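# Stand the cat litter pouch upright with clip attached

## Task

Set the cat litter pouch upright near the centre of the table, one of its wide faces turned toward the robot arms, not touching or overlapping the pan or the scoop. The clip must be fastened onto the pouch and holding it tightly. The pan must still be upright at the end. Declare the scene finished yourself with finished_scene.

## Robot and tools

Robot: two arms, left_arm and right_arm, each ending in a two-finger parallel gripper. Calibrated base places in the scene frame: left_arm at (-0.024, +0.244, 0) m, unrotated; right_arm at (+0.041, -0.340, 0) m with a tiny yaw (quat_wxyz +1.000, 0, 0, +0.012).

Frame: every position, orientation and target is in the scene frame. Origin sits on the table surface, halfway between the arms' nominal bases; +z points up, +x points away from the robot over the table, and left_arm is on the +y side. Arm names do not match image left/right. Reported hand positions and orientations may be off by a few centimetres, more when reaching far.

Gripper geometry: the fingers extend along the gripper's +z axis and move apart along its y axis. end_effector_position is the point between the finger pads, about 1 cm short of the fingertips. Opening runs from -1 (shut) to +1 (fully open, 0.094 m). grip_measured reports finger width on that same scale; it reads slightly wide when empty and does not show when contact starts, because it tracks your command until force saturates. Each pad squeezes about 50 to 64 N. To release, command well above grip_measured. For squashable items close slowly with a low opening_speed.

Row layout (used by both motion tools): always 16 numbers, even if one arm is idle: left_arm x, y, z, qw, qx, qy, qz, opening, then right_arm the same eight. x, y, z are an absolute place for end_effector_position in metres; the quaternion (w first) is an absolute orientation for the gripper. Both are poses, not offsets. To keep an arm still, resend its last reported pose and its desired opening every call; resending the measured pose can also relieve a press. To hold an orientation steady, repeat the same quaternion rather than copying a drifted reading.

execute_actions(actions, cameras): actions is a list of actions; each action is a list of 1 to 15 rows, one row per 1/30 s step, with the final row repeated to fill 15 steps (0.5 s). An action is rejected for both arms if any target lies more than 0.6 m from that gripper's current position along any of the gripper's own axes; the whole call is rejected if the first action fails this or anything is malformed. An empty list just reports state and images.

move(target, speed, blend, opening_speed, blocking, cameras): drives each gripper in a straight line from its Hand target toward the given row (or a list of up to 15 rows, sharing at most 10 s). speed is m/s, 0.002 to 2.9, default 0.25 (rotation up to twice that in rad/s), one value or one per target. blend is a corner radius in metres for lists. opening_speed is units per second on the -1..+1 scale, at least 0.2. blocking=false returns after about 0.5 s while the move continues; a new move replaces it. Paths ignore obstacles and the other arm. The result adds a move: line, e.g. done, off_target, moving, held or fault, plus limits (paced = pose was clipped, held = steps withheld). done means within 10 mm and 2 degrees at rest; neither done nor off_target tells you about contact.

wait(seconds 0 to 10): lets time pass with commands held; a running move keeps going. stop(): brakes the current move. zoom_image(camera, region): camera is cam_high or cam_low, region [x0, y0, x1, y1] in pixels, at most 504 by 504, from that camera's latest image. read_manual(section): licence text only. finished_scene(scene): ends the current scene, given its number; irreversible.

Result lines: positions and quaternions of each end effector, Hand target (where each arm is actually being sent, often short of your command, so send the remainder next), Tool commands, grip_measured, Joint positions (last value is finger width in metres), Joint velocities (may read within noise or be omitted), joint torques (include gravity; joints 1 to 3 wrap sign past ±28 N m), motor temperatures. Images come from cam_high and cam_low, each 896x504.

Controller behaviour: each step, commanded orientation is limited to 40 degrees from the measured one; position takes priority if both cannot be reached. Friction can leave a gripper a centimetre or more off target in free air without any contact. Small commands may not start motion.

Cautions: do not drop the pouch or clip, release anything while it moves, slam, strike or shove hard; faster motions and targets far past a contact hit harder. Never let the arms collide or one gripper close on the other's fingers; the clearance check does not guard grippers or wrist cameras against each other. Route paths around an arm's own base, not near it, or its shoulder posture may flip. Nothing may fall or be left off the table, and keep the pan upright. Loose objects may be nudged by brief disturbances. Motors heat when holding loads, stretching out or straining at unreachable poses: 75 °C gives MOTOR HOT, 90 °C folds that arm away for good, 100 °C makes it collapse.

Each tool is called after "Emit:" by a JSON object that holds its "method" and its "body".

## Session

Emit:
{"method": "execute_actions", "body": {"actions": []}}

Emit:
{"method": "zoom_image", "body": {"camera": "cam_high", "region": [230, 100, 700, 480]}}

Scene clock: 0.00 s.
left_arm: end_effector_position=(+0.3753, +0.2803, +0.1187) grip_measured=+1.000 end_effector_quat_wxyz=(+0.608, -0.085, +0.784, +0.097) | right_arm: end_effector_position=(+0.4303, -0.3612, +0.1128) grip_measured=+1.000 end_effector_quat_wxyz=(+0.600, +0.083, +0.792, -0.075)
Joint positions: left_arm=[-0.044 1.55 0.377 0.916 -0.3 -0.028 0.094] | right_arm=[0.05 1.509 0.343 0.881 0.291 0.063 0.094]
Joint velocities: within noise
Joint torques (N m): no reading
Motor temperatures (°C): left_arm=[28 29 33 30 28 30 28] | right_arm=[27 32 31 28 26 27 28]
Heat: left arm: 33 °C; right arm: 32 °C.
Hand target: left_arm +0.3767, +0.2804, +0.1227; +0.611, -0.087, +0.781, +0.096 | right_arm +0.4308, -0.3615, +0.1141; +0.600, +0.083, +0.792, -0.076
Tool commands: left_gripper/opening=+1.0 right_gripper/opening=+1.0

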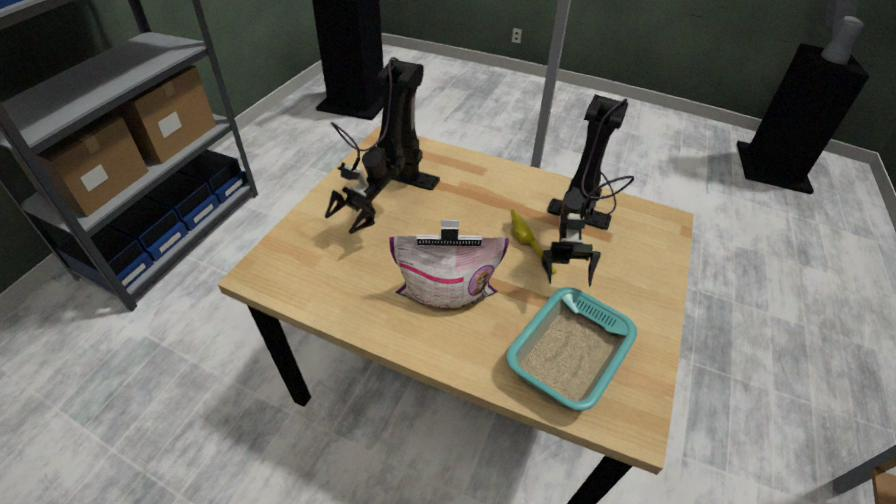

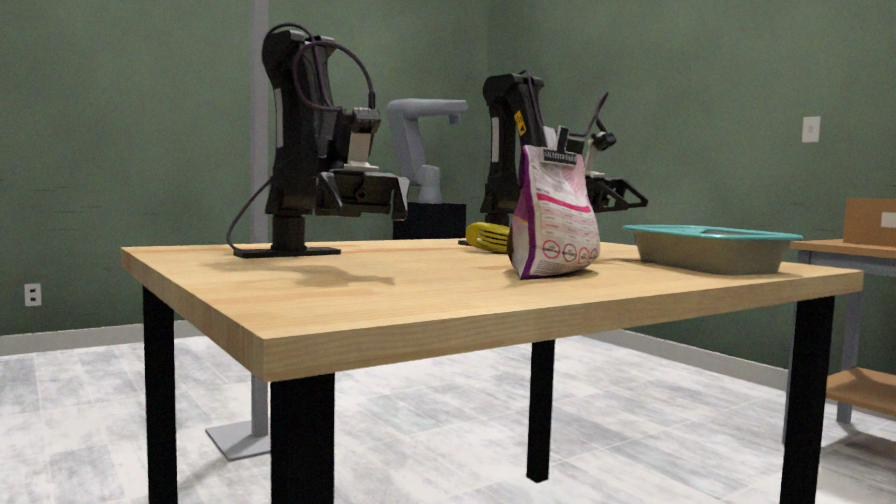

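Scaled by 1.072.

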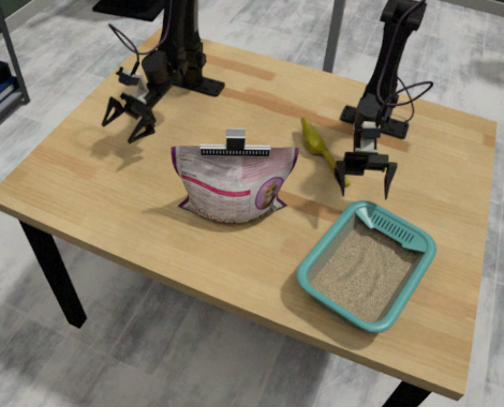

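Emit:
{"method": "zoom_image", "body": {"camera": "cam_high", "region": [380, 205, 520, 315]}}

Emit:
{"method": "zoom_image", "body": {"camera": "cam_low", "region": [490, 110, 630, 290]}}

Emit:
{"method": "zoom_image", "body": {"camera": "cam_high", "region": [405, 210, 495, 260]}}

Emit:
{"method": "zoom_image", "body": {"camera": "cam_low", "region": [520, 115, 610, 185]}}

Emit:
{"method": "zoom_image", "body": {"camera": "cam_high", "region": [490, 190, 660, 420]}}

Scaled by 3.600.

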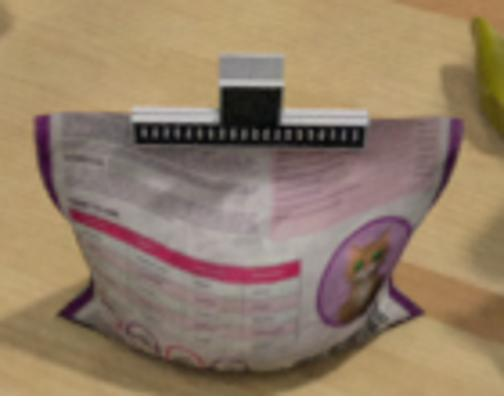

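Scaled by 2.800.

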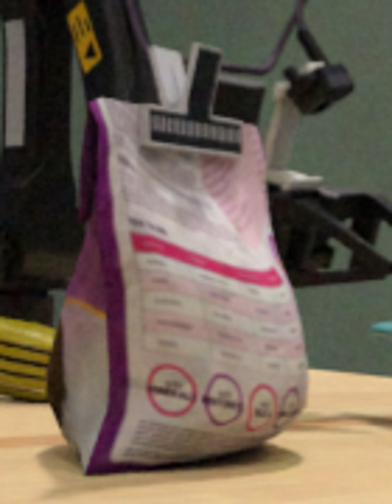

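Scaled by 5.600.

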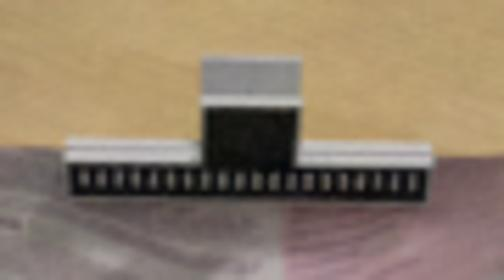

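Scaled by 5.600.

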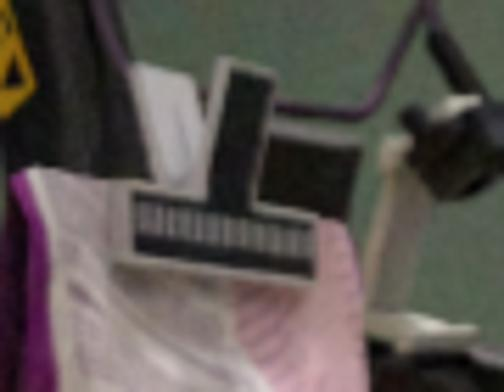

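Scaled by 2.191.

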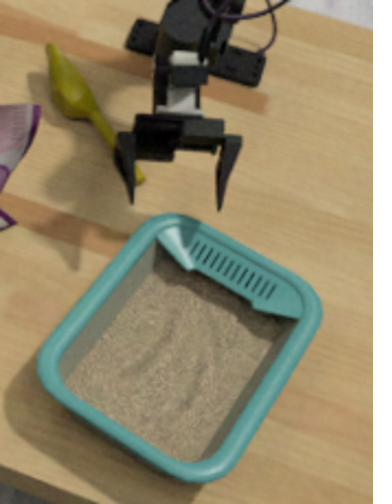

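Emit:
{"method": "move", "body": {"target": [[0.37, 0.20, 0.29, 0.35, 0.25, 0.88, 0.05, 0.1, 0.43, -0.26, 0.28, 0.35, 0.25, 0.88, 0.05, 0.1],[0.393, 0.079, 0.275, 0.038,0.5433,0.8366,0.0585, 0.1, 0.480, -0.121, 0.275, 0.038,0.5433,0.8366,0.0585, 0.1]], "blend": [0.05,0], "speed": 0.25}}

Emit:
{"method": "zoom_image", "body": {"camera": "cam_high", "region": [360, 150, 540, 310]}}

Emit:
{"method": "zoom_image", "body": {"camera": "cam_low", "region": [440, 40, 680, 290]}}

Scene clock: 5.87 s.
left_arm: end_effector_position=(+0.3909, +0.0805, +0.2757) grip_measured=+0.101 end_effector_quat_wxyz=(+0.190, +0.537, +0.817, +0.087) | right_arm: end_effector_position=(+0.4790, -0.1207, +0.2795) grip_measured=+0.102 end_effector_quat_wxyz=(+0.131, +0.525, +0.812, +0.217)
Joint positions: left_arm=[-0.422 2.073 2.485 -1.575 -0.109 0.763 0.052] | right_arm=[0.439 2.217 2.699 -1.541 0.005 1.61 0.052]
Joint torques (N m): left_arm=[-0.24 -7.83 7.69 1.01 -0.09 0.03] | right_arm=[-0.16 -9.17 7.23 0.88 0.03 -0.01]
Heat: left arm: 35 °C; right arm: 33 °C.
Hand target: left_arm +0.3927, +0.0792, +0.2744; +0.187, +0.539, +0.817, +0.089 | right_arm +0.4796, -0.1212, +0.2744; +0.127, +0.528, +0.813, +0.209
Off the commanded pose: left_arm 0.003 m, 18 deg | right_arm 0.005 m, 21 deg.
joint sent to its limit (left arm) — joint 4 (wrist pitch), lower limit. The joint targets are off in orientation, not in position.
joint sent to its limit (right arm) — joint 4 (wrist pitch), lower limit. The joint targets are off in orientation, not in position.
move: off_target (left_arm, right_arm)

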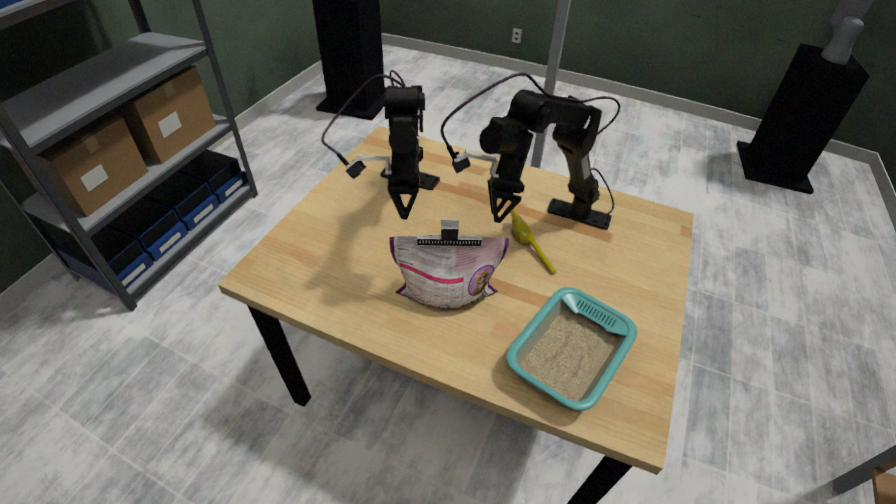

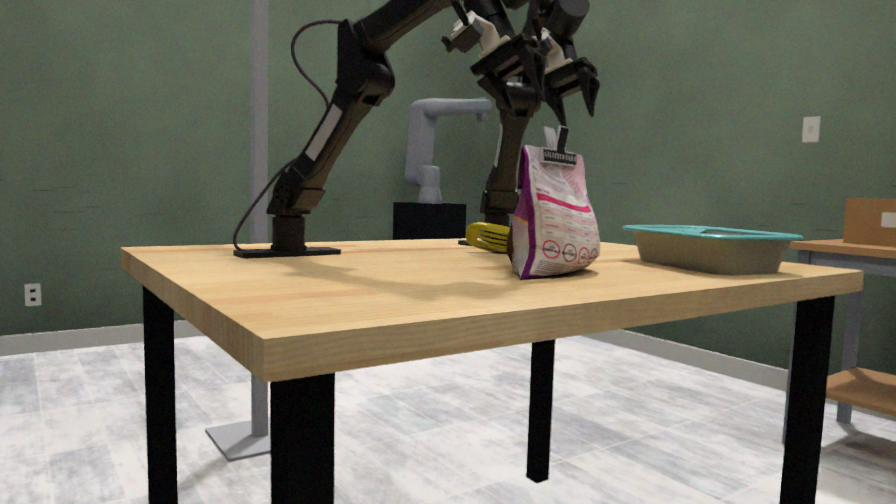

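Scaled by 2.800.

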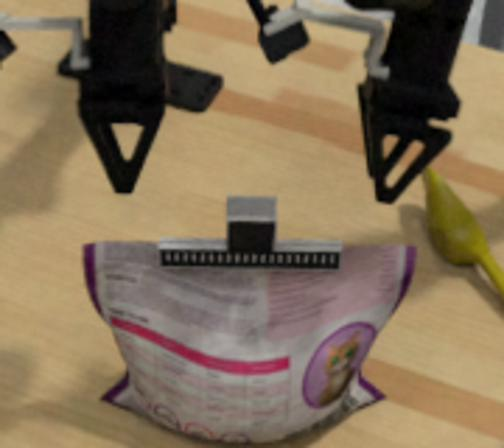

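Scaled by 2.016.

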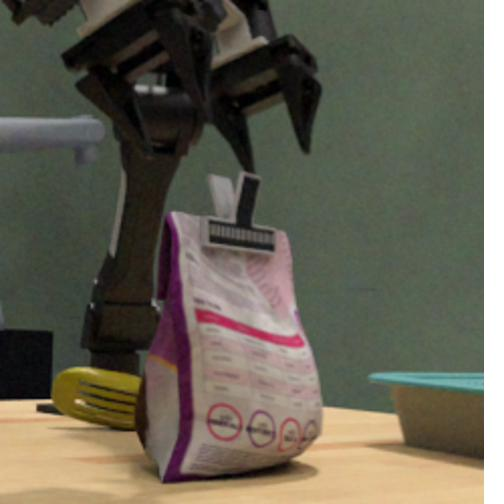

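Emit:
{"method": "move", "body": {"target": [[0.401, 0.080, 0.225, 0.038,0.5433,0.8366,0.0585, 0.1, 0.486, -0.117, 0.225, 0.038,0.5433,0.8366,0.0585, 0.1]], "speed": 0.08}}

Emit:
{"method": "zoom_image", "body": {"camera": "cam_high", "region": [370, 170, 540, 310]}}

Emit:
{"method": "zoom_image", "body": {"camera": "cam_low", "region": [440, 60, 640, 290]}}

Scene clock: 9.00 s.
left_arm: end_effector_position=(+0.4002, +0.0764, +0.2372) grip_measured=+0.101 end_effector_quat_wxyz=(+0.144, +0.544, +0.823, +0.080) | right_arm: end_effector_position=(+0.4882, -0.1158, +0.2444) grip_measured=+0.102 end_effector_quat_wxyz=(+0.112, +0.531, +0.819, +0.186)
Joint positions: left_arm=[-0.422 2.156 2.475 -1.577 -0.11 0.764 0.052] | right_arm=[0.439 2.291 2.699 -1.542 0.003 1.613 0.052]
Joint torques (N m): left_arm=[0.75 -8.55 5.03 0.87 -0.04 -0.03] | right_arm=[-0.06 -9.32 3.9 0.79 -0.01 -0.03]
Heat: left arm: 35 °C; right arm: 34 °C.
Hand target: left_arm +0.4005, +0.0802, +0.2247; +0.125, +0.542, +0.827, +0.076 | right_arm +0.4854, -0.1174, +0.2251; +0.097, +0.535, +0.824, +0.159
Off the commanded pose: left_arm 0.013 m, 13 deg | right_arm 0.020 m, 17 deg.
joint sent to its limit (left arm) — joint 4 (wrist pitch), lower limit. The joint targets are off in orientation, not in position.
joint sent to its limit (right arm) — joint 4 (wrist pitch), lower limit. The joint targets are off in orientation, not in position.
move: off_target (left_arm, right_arm)

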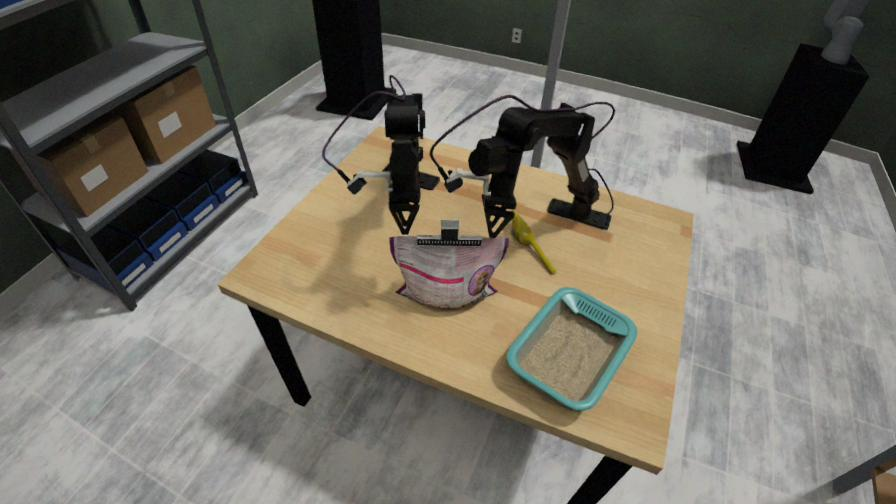

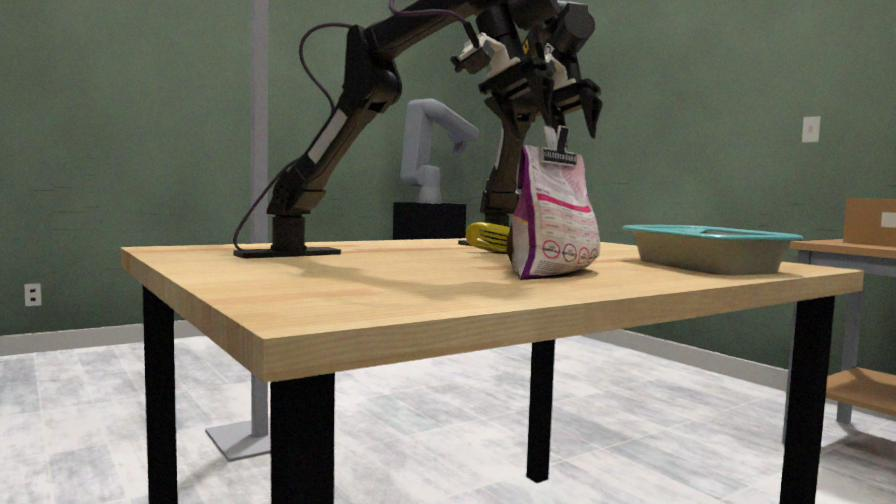

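Scaled by 2.965.

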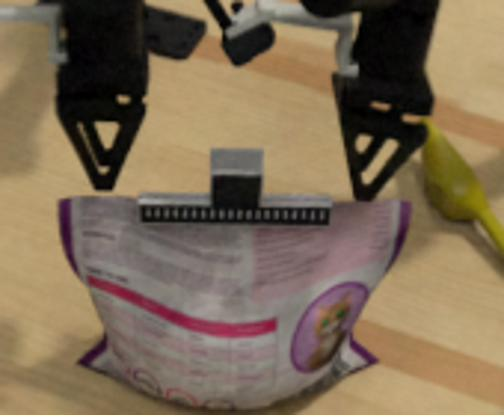

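Scaled by 2.191.

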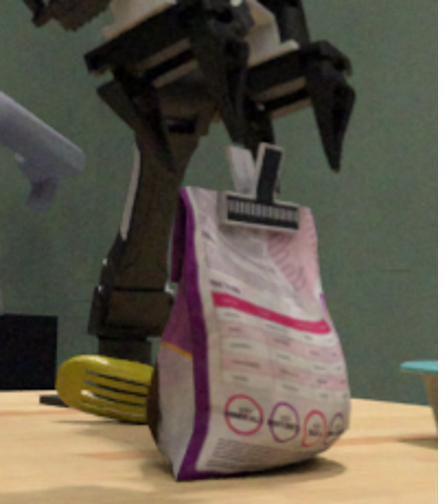

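Emit:
{"method": "move", "body": {"target": [0.401,0.080,0.205,0.038,0.5433,0.8366,0.0585,0.1,0.486,-0.117,0.205,0.038,0.5433,0.8366,0.0585,0.1], "speed": 0.08, "cameras": ["cam_high","cam_low"]}}

Emit:
{"method": "zoom_image", "body": {"camera": "cam_high", "region": [350, 60, 650, 260]}}

Emit:
{"method": "zoom_image", "body": {"camera": "cam_low", "region": [200, 0, 700, 350]}}

Scene clock: 11.47 s.
left_arm: end_effector_position=(+0.4011, +0.0773, +0.2178) grip_measured=+0.101 end_effector_quat_wxyz=(+0.119, +0.546, +0.826, +0.076) | right_arm: end_effector_position=(+0.4886, -0.1155, +0.2235) grip_measured=+0.102 end_effector_quat_wxyz=(+0.098, +0.534, +0.824, +0.163)
Joint positions: left_arm=[-0.419 2.184 2.451 -1.577 -0.11 0.764 0.052] | right_arm=[0.439 2.316 2.67 -1.542 0.003 1.613 0.052]
Joint torques (N m): left_arm=[0.43 -8.5 5.08 0.76 -0.07 -0.05] | right_arm=[0.14 -9.52 4.37 0.66 0.05 0]
Heat: left arm: 35 °C; right arm: 35 °C.
Hand target: left_arm +0.4005, +0.0802, +0.2048; +0.098, +0.543, +0.831, +0.071 | right_arm +0.4854, -0.1174, +0.2049; +0.084, +0.537, +0.828, +0.137
Off the commanded pose: left_arm 0.013 m, 10 deg | right_arm 0.019 m, 14 deg.
joint sent to its limit (left arm) — joint 4 (wrist pitch), lower limit. The joint targets are off in orientation, not in position.
joint sent to its limit (right arm) — joint 4 (wrist pitch), lower limit. The joint targets are off in orientation, not in position.
move: off_target (left_arm, right_arm)

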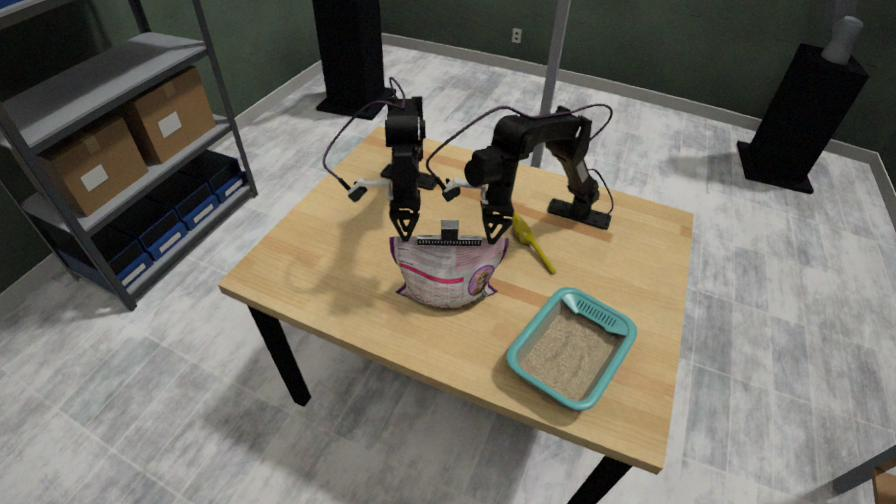

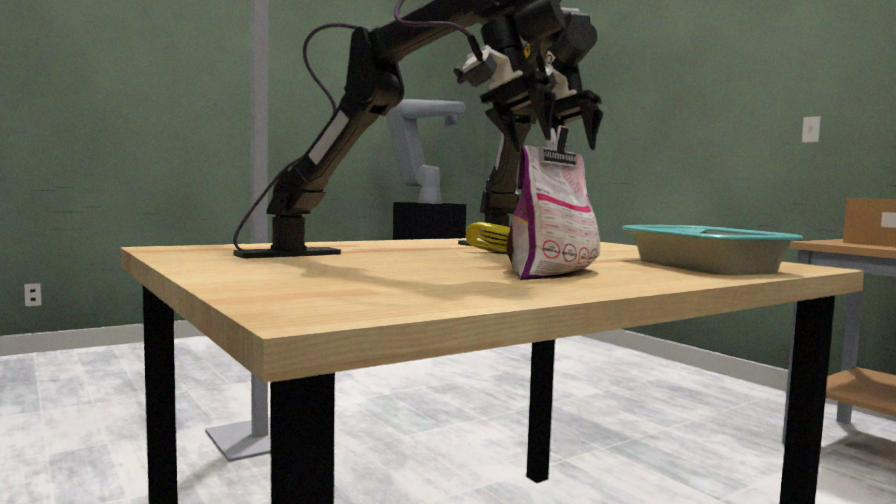

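Scaled by 1.680.

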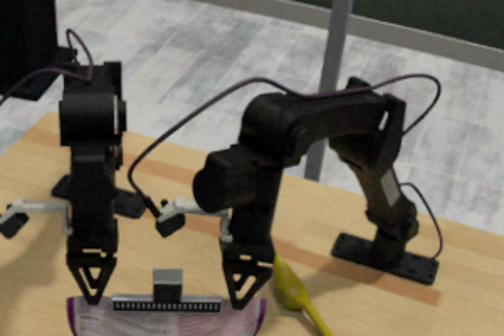

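Scaled by 1.008.

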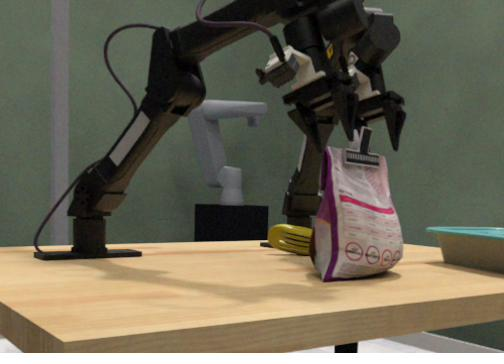

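Emit:
{"method": "zoom_image", "body": {"camera": "cam_low", "region": [460, 60, 640, 200]}}

Emit:
{"method": "zoom_image", "body": {"camera": "cam_high", "region": [370, 170, 530, 270]}}

Scaled by 2.800.

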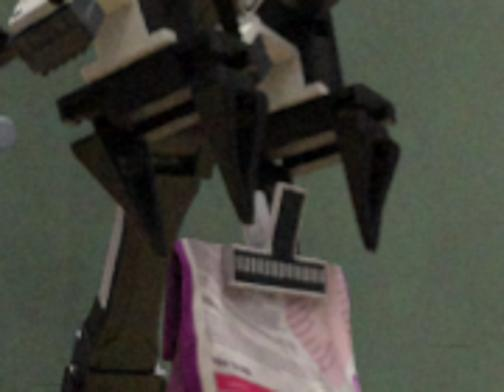

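Scaled by 3.150.

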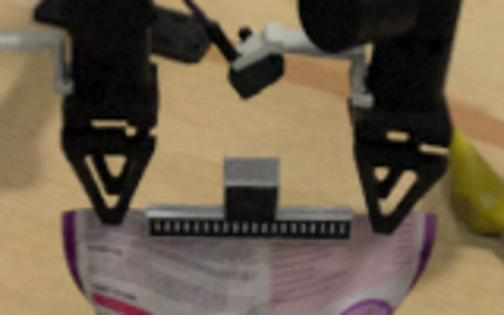

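Emit:
{"method": "move", "body": {"target": [0.401,0.081,0.182,0.038,0.5433,0.8366,0.0585,0.1,0.483,-0.118,0.178,0.038,0.5433,0.8366,0.0585,0.1], "speed": 0.08, "cameras": ["cam_high","cam_low"]}}

Emit:
{"method": "zoom_image", "body": {"camera": "cam_high", "region": [370, 170, 530, 270]}}

Emit:
{"method": "zoom_image", "body": {"camera": "cam_low", "region": [460, 60, 640, 200]}}

Scene clock: 13.23 s.
left_arm: end_effector_position=(+0.4018, +0.0784, +0.1945) grip_measured=+0.101 end_effector_quat_wxyz=(+0.088, +0.547, +0.829, +0.071) | right_arm: end_effector_position=(+0.4867, -0.1164, +0.1960) grip_measured=+0.102 end_effector_quat_wxyz=(+0.079, +0.538, +0.829, +0.132)
Joint positions: left_arm=[-0.416 2.222 2.427 -1.577 -0.11 0.761 0.052] | right_arm=[0.439 2.345 2.625 -1.543 0.003 1.614 0.052]
Joint torques (N m): left_arm=[0.44 -8.91 5.22 0.68 0 -0.08] | right_arm=[0.13 -10.02 4.55 0.49 -0.03 -0.01]
Heat: left arm: 35 °C; right arm: 35 °C.
Hand target: left_arm +0.4005, +0.0812, +0.1817; +0.068, +0.544, +0.834, +0.065 | right_arm +0.4824, -0.1183, +0.1781; +0.065, +0.540, +0.832, +0.105
Off the commanded pose: left_arm 0.013 m, 6 deg | right_arm 0.018 m, 10 deg.
joint sent to its limit (left arm) — joint 4 (wrist pitch), lower limit. The joint targets are off in orientation, not in position.
joint sent to its limit (right arm) — joint 4 (wrist pitch), lower limit. The joint targets are off in orientation, not in position.
move: off_target (left_arm, right_arm)

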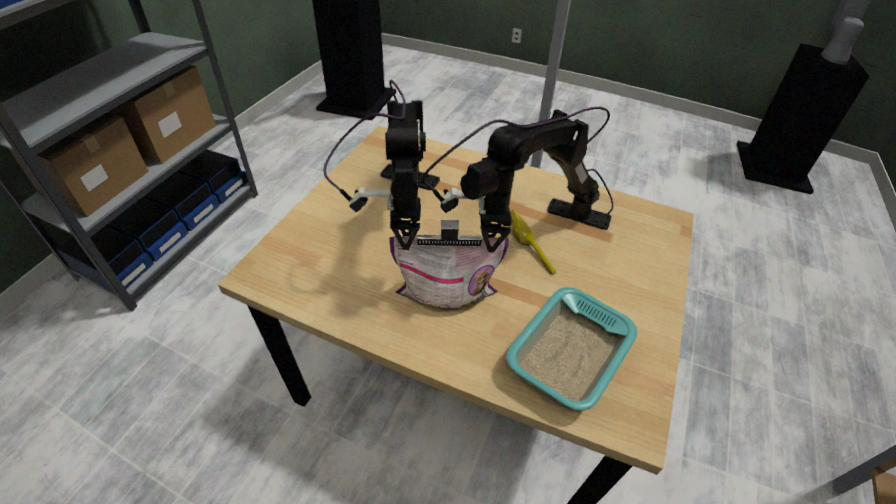

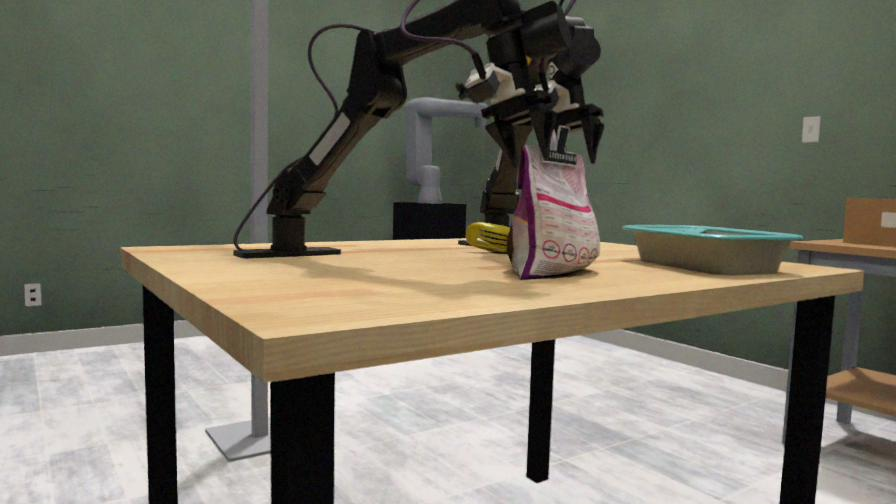

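Scaled by 3.150.

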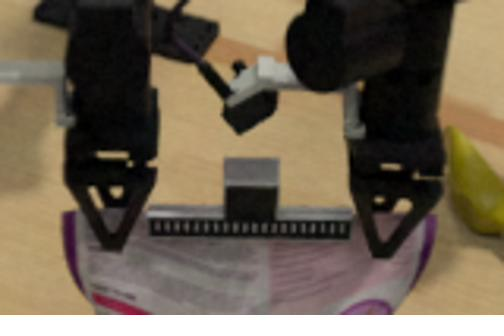

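Scaled by 2.800.

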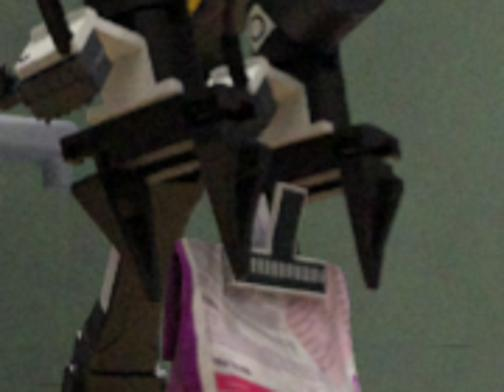

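Emit:
{"method": "move", "body": {"target": [0.401,0.081,0.182,0.038,0.5433,0.8366,0.0585,-1,0.483,-0.118,0.178,0.038,0.5433,0.8366,0.0585,-1], "opening_speed": 0.4, "cameras": ["cam_high","cam_low"]}}

Emit:
{"method": "zoom_image", "body": {"camera": "cam_high", "region": [370, 170, 530, 270]}}

Emit:
{"method": "zoom_image", "body": {"camera": "cam_low", "region": [460, 60, 640, 200]}}

Scene clock: 16.40 s.
left_arm: end_effector_position=(+0.3980, +0.0779, +0.1933) grip_measured=-0.986 end_effector_quat_wxyz=(+0.082, +0.548, +0.830, +0.064) | right_arm: end_effector_position=(+0.4866, -0.1162, +0.1960) grip_measured=-0.981 end_effector_quat_wxyz=(+0.079, +0.538, +0.829, +0.132)
Joint positions: left_arm=[-0.416 2.223 2.427 -1.591 -0.099 0.76 0.001] | right_arm=[0.439 2.345 2.625 -1.543 0.002 1.614 0.001]
Joint torques (N m): left_arm=[0.65 -8.91 5.16 0.78 -0.13 -0.05] | right_arm=[-0.06 -10.19 4.38 0.5 0.03 -0.02]
Heat: left arm: 35 °C; right arm: 36 °C.
Hand target: left_arm +0.4004, +0.0811, +0.1817; +0.068, +0.544, +0.834, +0.064 | right_arm +0.4825, -0.1184, +0.1781; +0.065, +0.540, +0.832, +0.105
Off the commanded pose: left_arm 0.012 m, 5 deg | right_arm 0.018 m, 10 deg.
joint sent to its limit (left arm) — joint 4 (wrist pitch), lower limit. The joint targets are off in orientation, not in position.
joint sent to its limit (right arm) — joint 4 (wrist pitch), lower limit. The joint targets are off in orientation, not in position.
move: off_target (left_arm, right_arm)

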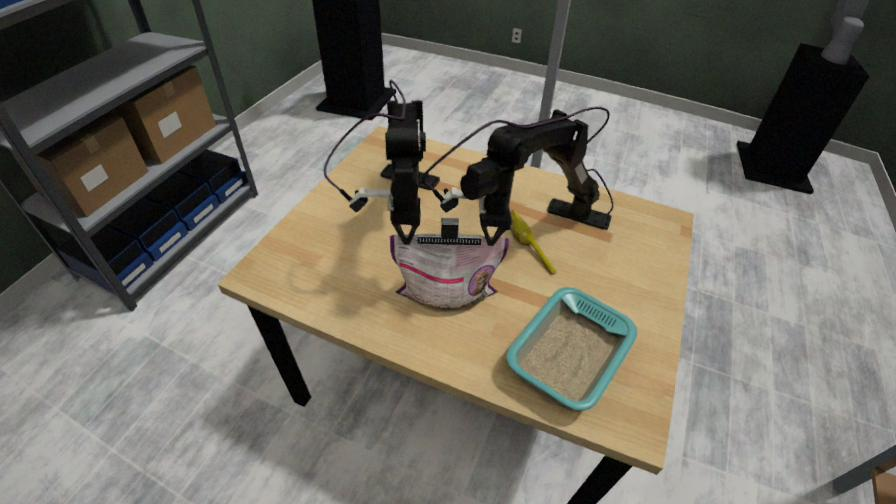

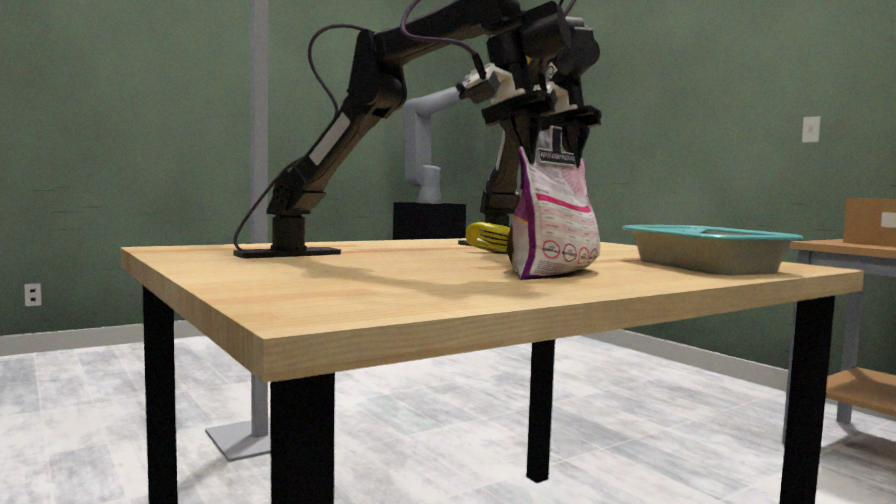

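Scaled by 3.150.

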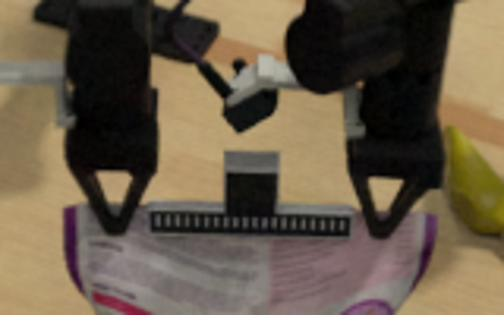

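Scaled by 2.800.

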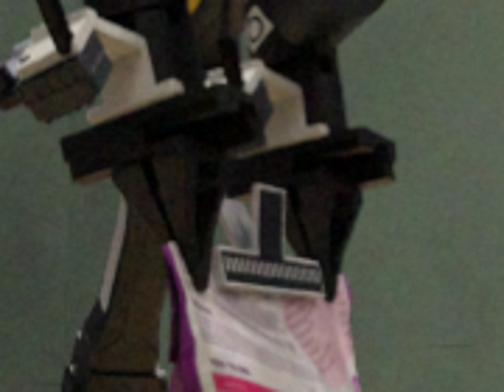

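Emit:
{"method": "move", "body": {"target": [0.400,0.079,0.24,0.038,0.5433,0.8366,0.0585,-1,0.485,-0.117,0.24,0.038,0.5433,0.8366,0.0585,-1], "speed": 0.04, "cameras": ["cam_high","cam_low"]}}

Emit:
{"method": "zoom_image", "body": {"camera": "cam_high", "region": [350, 160, 550, 320]}}

Emit:
{"method": "zoom_image", "body": {"camera": "cam_low", "region": [460, 90, 680, 300]}}

Scene clock: 18.57 s.
left_arm: end_effector_position=(+0.3966, +0.0777, +0.1975) grip_measured=-0.986 end_effector_quat_wxyz=(+0.086, +0.548, +0.830, +0.063) | right_arm: end_effector_position=(+0.4856, -0.1163, +0.2011) grip_measured=-0.981 end_effector_quat_wxyz=(+0.080, +0.537, +0.829, +0.135)
Joint positions: left_arm=[-0.416 2.213 2.427 -1.593 -0.095 0.76 0.001] | right_arm=[0.439 2.345 2.646 -1.556 0 1.614 0.001]
Joint torques (N m): left_arm=[0.05 -15.75 9.62 0.78 -0.22 -0.01] | right_arm=[0.14 -16.32 9.06 0.67 -0.05 -0.01]
Motor temperatures (°C): left_arm=[28 33 35 30 28 30 28] | right_arm=[27 37 33 29 26 27 28]
Heat: left arm: 35 °C; right arm: 37 °C.
Hand target: left_arm +0.3978, +0.0798, +0.2384; +0.141, +0.541, +0.825, +0.078 | right_arm +0.4834, -0.1179, +0.2386; +0.104, +0.533, +0.821, +0.172
Off the commanded pose: left_arm 0.043 m, 6 deg | right_arm 0.039 m, 10 deg.
joint read past its limit (left arm) — joint 4 (wrist pitch), lower limit.
joint sent to its limit (left arm) — joint 4 (wrist pitch), lower limit. The joint targets are off in orientation, not in position.
joint sent to its limit (right arm) — joint 4 (wrist pitch), lower limit. The joint targets are off in orientation, not in position.
move: off_target (left_arm, right_arm)

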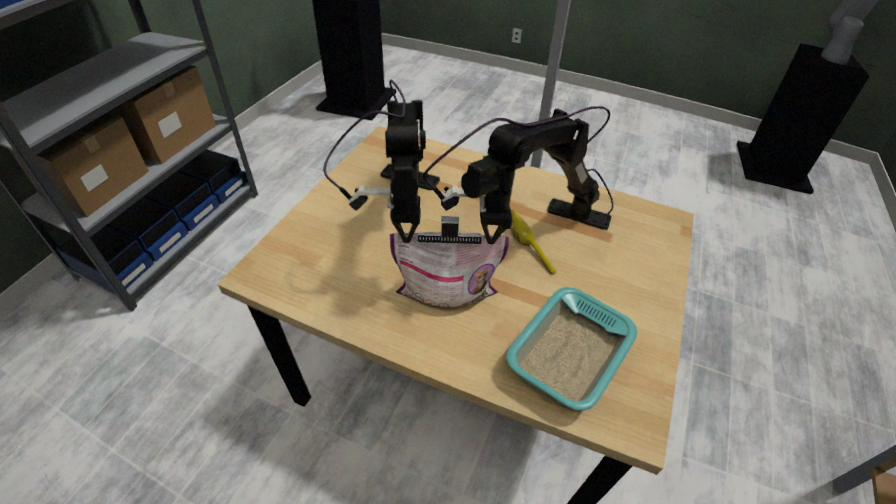

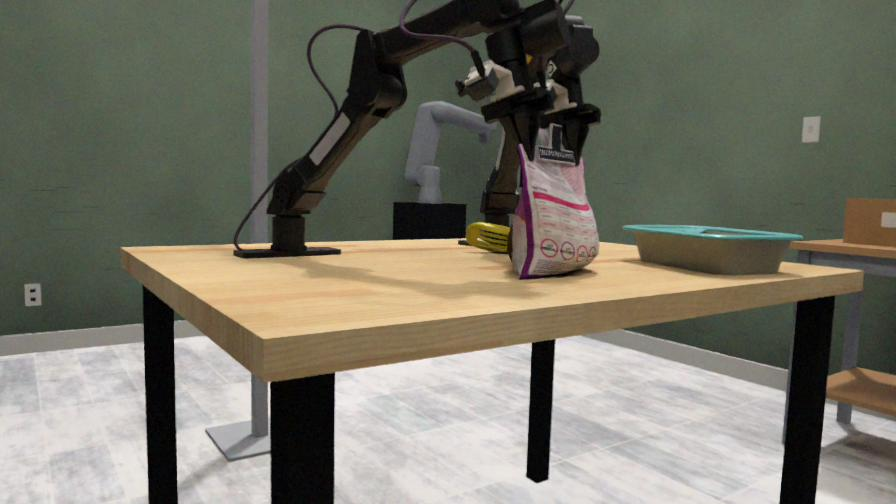

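Scaled by 2.520.

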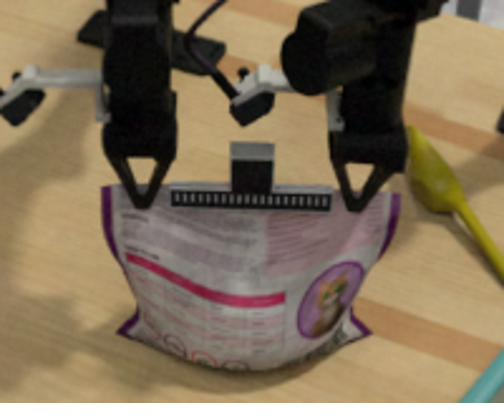

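Scaled by 2.291.

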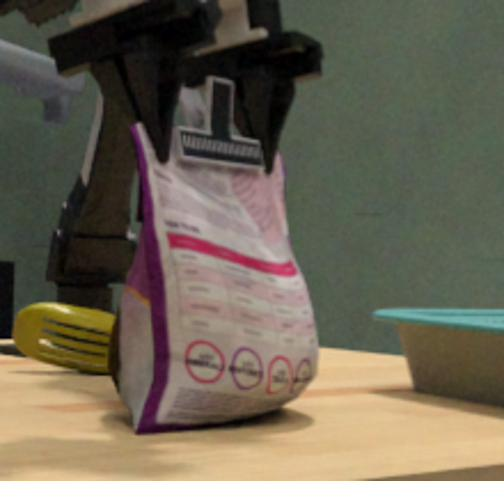

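Emit:
{"method": "move", "body": {"target": [0.400,0.079,0.26,0.038,0.5433,0.8366,0.0585,-1,0.485,-0.117,0.26,0.038,0.5433,0.8366,0.0585,-1], "speed": 0.04, "cameras": ["cam_high","cam_low"]}}

Emit:
{"method": "zoom_image", "body": {"camera": "cam_low", "region": [460, 90, 680, 300]}}

Scene clock: 23.93 s.
left_arm: end_effector_position=(+0.3954, +0.0780, +0.2071) grip_measured=-0.986 end_effector_quat_wxyz=(+0.095, +0.548, +0.829, +0.064) | right_arm: end_effector_position=(+0.4811, -0.1173, +0.2082) grip_measured=-0.981 end_effector_quat_wxyz=(+0.077, +0.537, +0.828, +0.138)
Joint positions: left_arm=[-0.416 2.203 2.448 -1.605 -0.093 0.763 0.001] | right_arm=[0.439 2.339 2.667 -1.583 -0.007 1.615 0.001]
Joint torques (N m): left_arm=[-0.06 -16.83 10.28 0.93 -0.26 0.03] | right_arm=[0.2 -17.42 9.52 0.93 0.09 -0.01]
Motor temperatures (°C): left_arm=[28 38 37 31 28 30 28] | right_arm=[27 41 34 29 26 27 28]
Heat: left arm: 38 °C; right arm: 41 °C.
Hand target: left_arm +0.3972, +0.0801, +0.2578; +0.167, +0.539, +0.821, +0.083 | right_arm +0.4825, -0.1182, +0.2581; +0.116, +0.531, +0.816, +0.195
Off the commanded pose: left_arm 0.053 m, 7 deg | right_arm 0.052 m, 10 deg.
joint read past its limit (left arm) — joint 4 (wrist pitch), lower limit.
joint read past its limit (right arm) — joint 4 (wrist pitch), lower limit.
joint sent to its limit (left arm) — joint 4 (wrist pitch), lower limit. The joint targets are off in position and orientation.
joint sent to its limit (right arm) — joint 4 (wrist pitch), lower limit. The joint targets are off in orientation, not in position.
move: off_target (left_arm, right_arm)

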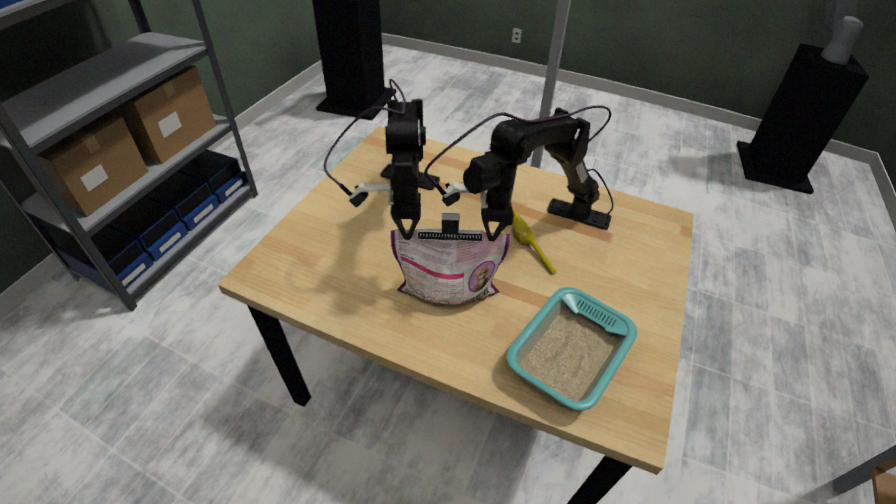

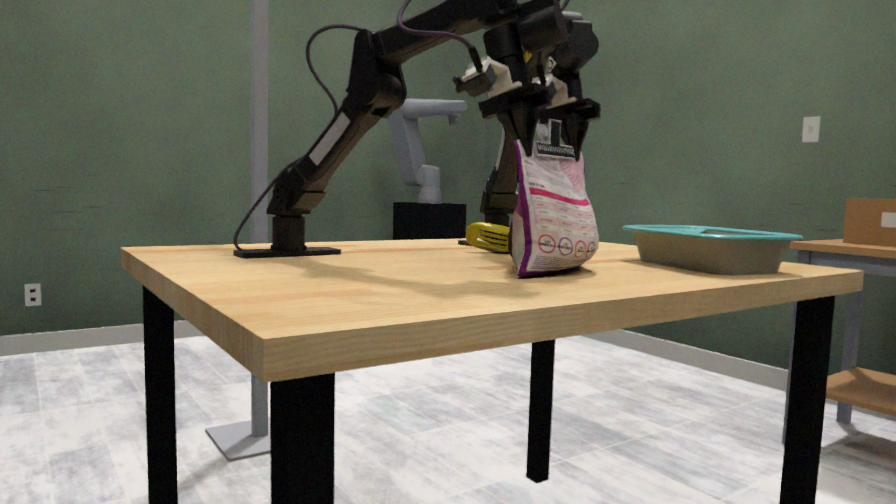

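Scaled by 2.291.

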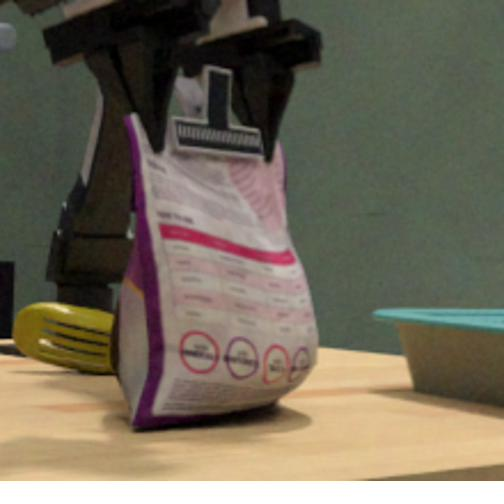

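Emit:
{"method": "move", "body": {"target": [[0.366,0.088,0.26,0.0420,0.6004,0.7967,0.0557,-1,0.428,-0.116,0.26,0.0400,0.5722,0.8171,0.0571,-1],[0.334,0.095,0.26,0.0457,0.6545,0.7529,0.0526,-1,0.366,-0.115,0.26,0.0420,0.6004,0.7967,0.0557,-1]], "speed": 0.07, "cameras": ["cam_high","cam_low"]}}

Emit:
{"method": "zoom_image", "body": {"camera": "cam_low", "region": [400, 90, 640, 300]}}

Emit:
{"method": "zoom_image", "body": {"camera": "cam_high", "region": [350, 130, 590, 310]}}

Scene clock: 28.20 s.
left_arm: end_effector_position=(+0.3350, +0.0941, +0.2352) grip_measured=-0.986 end_effector_quat_wxyz=(+0.083, +0.653, +0.751, +0.058) | right_arm: end_effector_position=(+0.3678, -0.1134, +0.2333) grip_measured=-0.981 end_effector_quat_wxyz=(+0.047, +0.599, +0.794, +0.096)
Joint positions: left_arm=[-0.428 1.947 2.178 -1.61 -0.064 1.01 0.001] | right_arm=[0.592 1.959 2.185 -1.584 0.03 1.905 0.001]
Joint torques (N m): left_arm=[-0.46 -13.05 6.12 1 -0.21 0.05] | right_arm=[0.76 -14.02 5.71 0.73 0.2 0.03]
Heat: left arm: 41 °C; right arm: 43 °C.
Hand target: left_arm +0.3341, +0.0951, +0.2589; +0.121, +0.651, +0.746, +0.076 | right_arm +0.3662, -0.1150, +0.2587; +0.067, +0.594, +0.790, +0.135
Off the commanded pose: left_arm 0.025 m, 4 deg | right_arm 0.027 m, 5 deg.
joint read past its limit (left arm) — joint 4 (wrist pitch), lower limit.
joint read past its limit (right arm) — joint 4 (wrist pitch), lower limit.
joint sent to its limit (left arm) — joint 4 (wrist pitch), lower limit. The joint targets are off in orientation, not in position.
joint sent to its limit (right arm) — joint 4 (wrist pitch), lower limit. The joint targets are off in orientation, not in position.
move: off_target (left_arm, right_arm)

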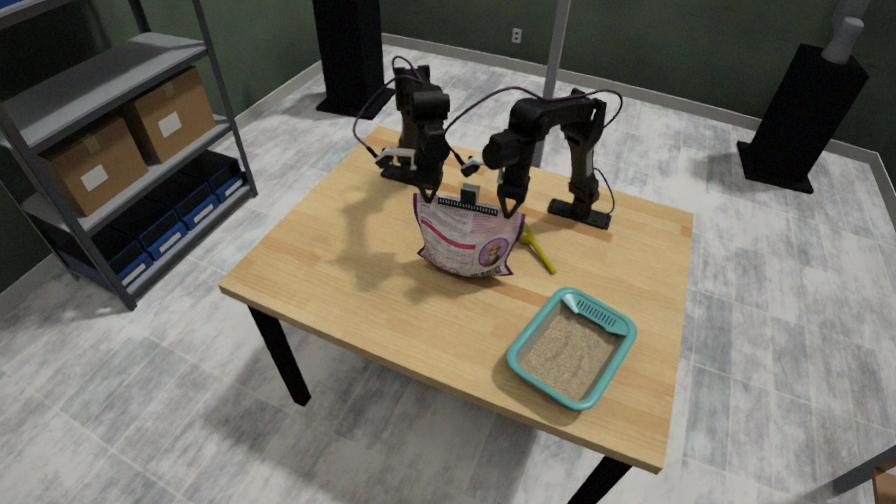

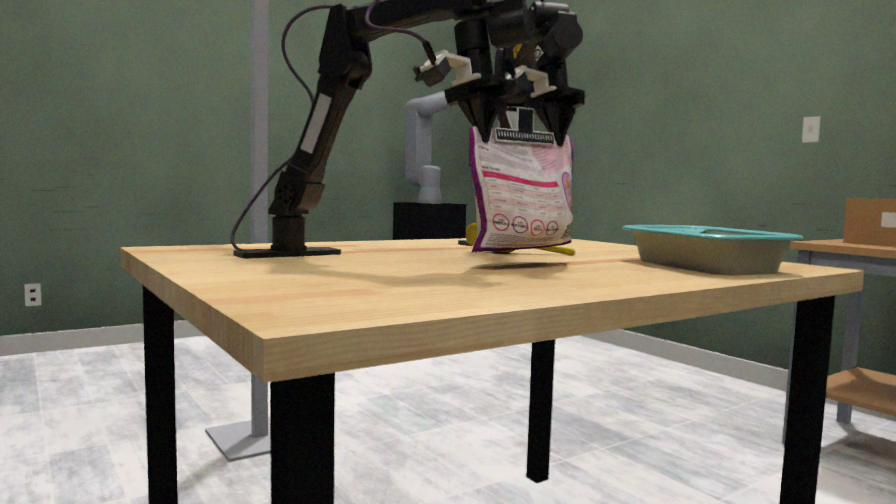

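Scaled by 2.100.

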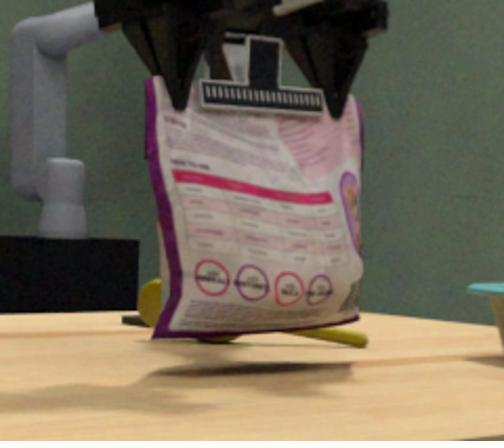

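Scaled by 2.100.

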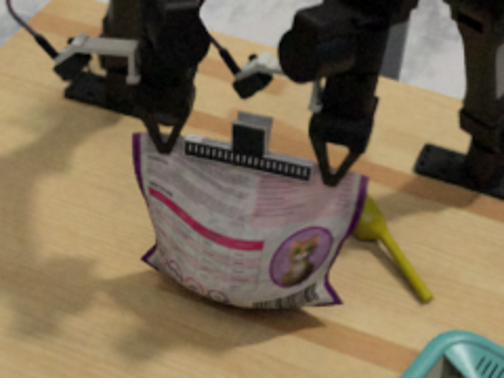

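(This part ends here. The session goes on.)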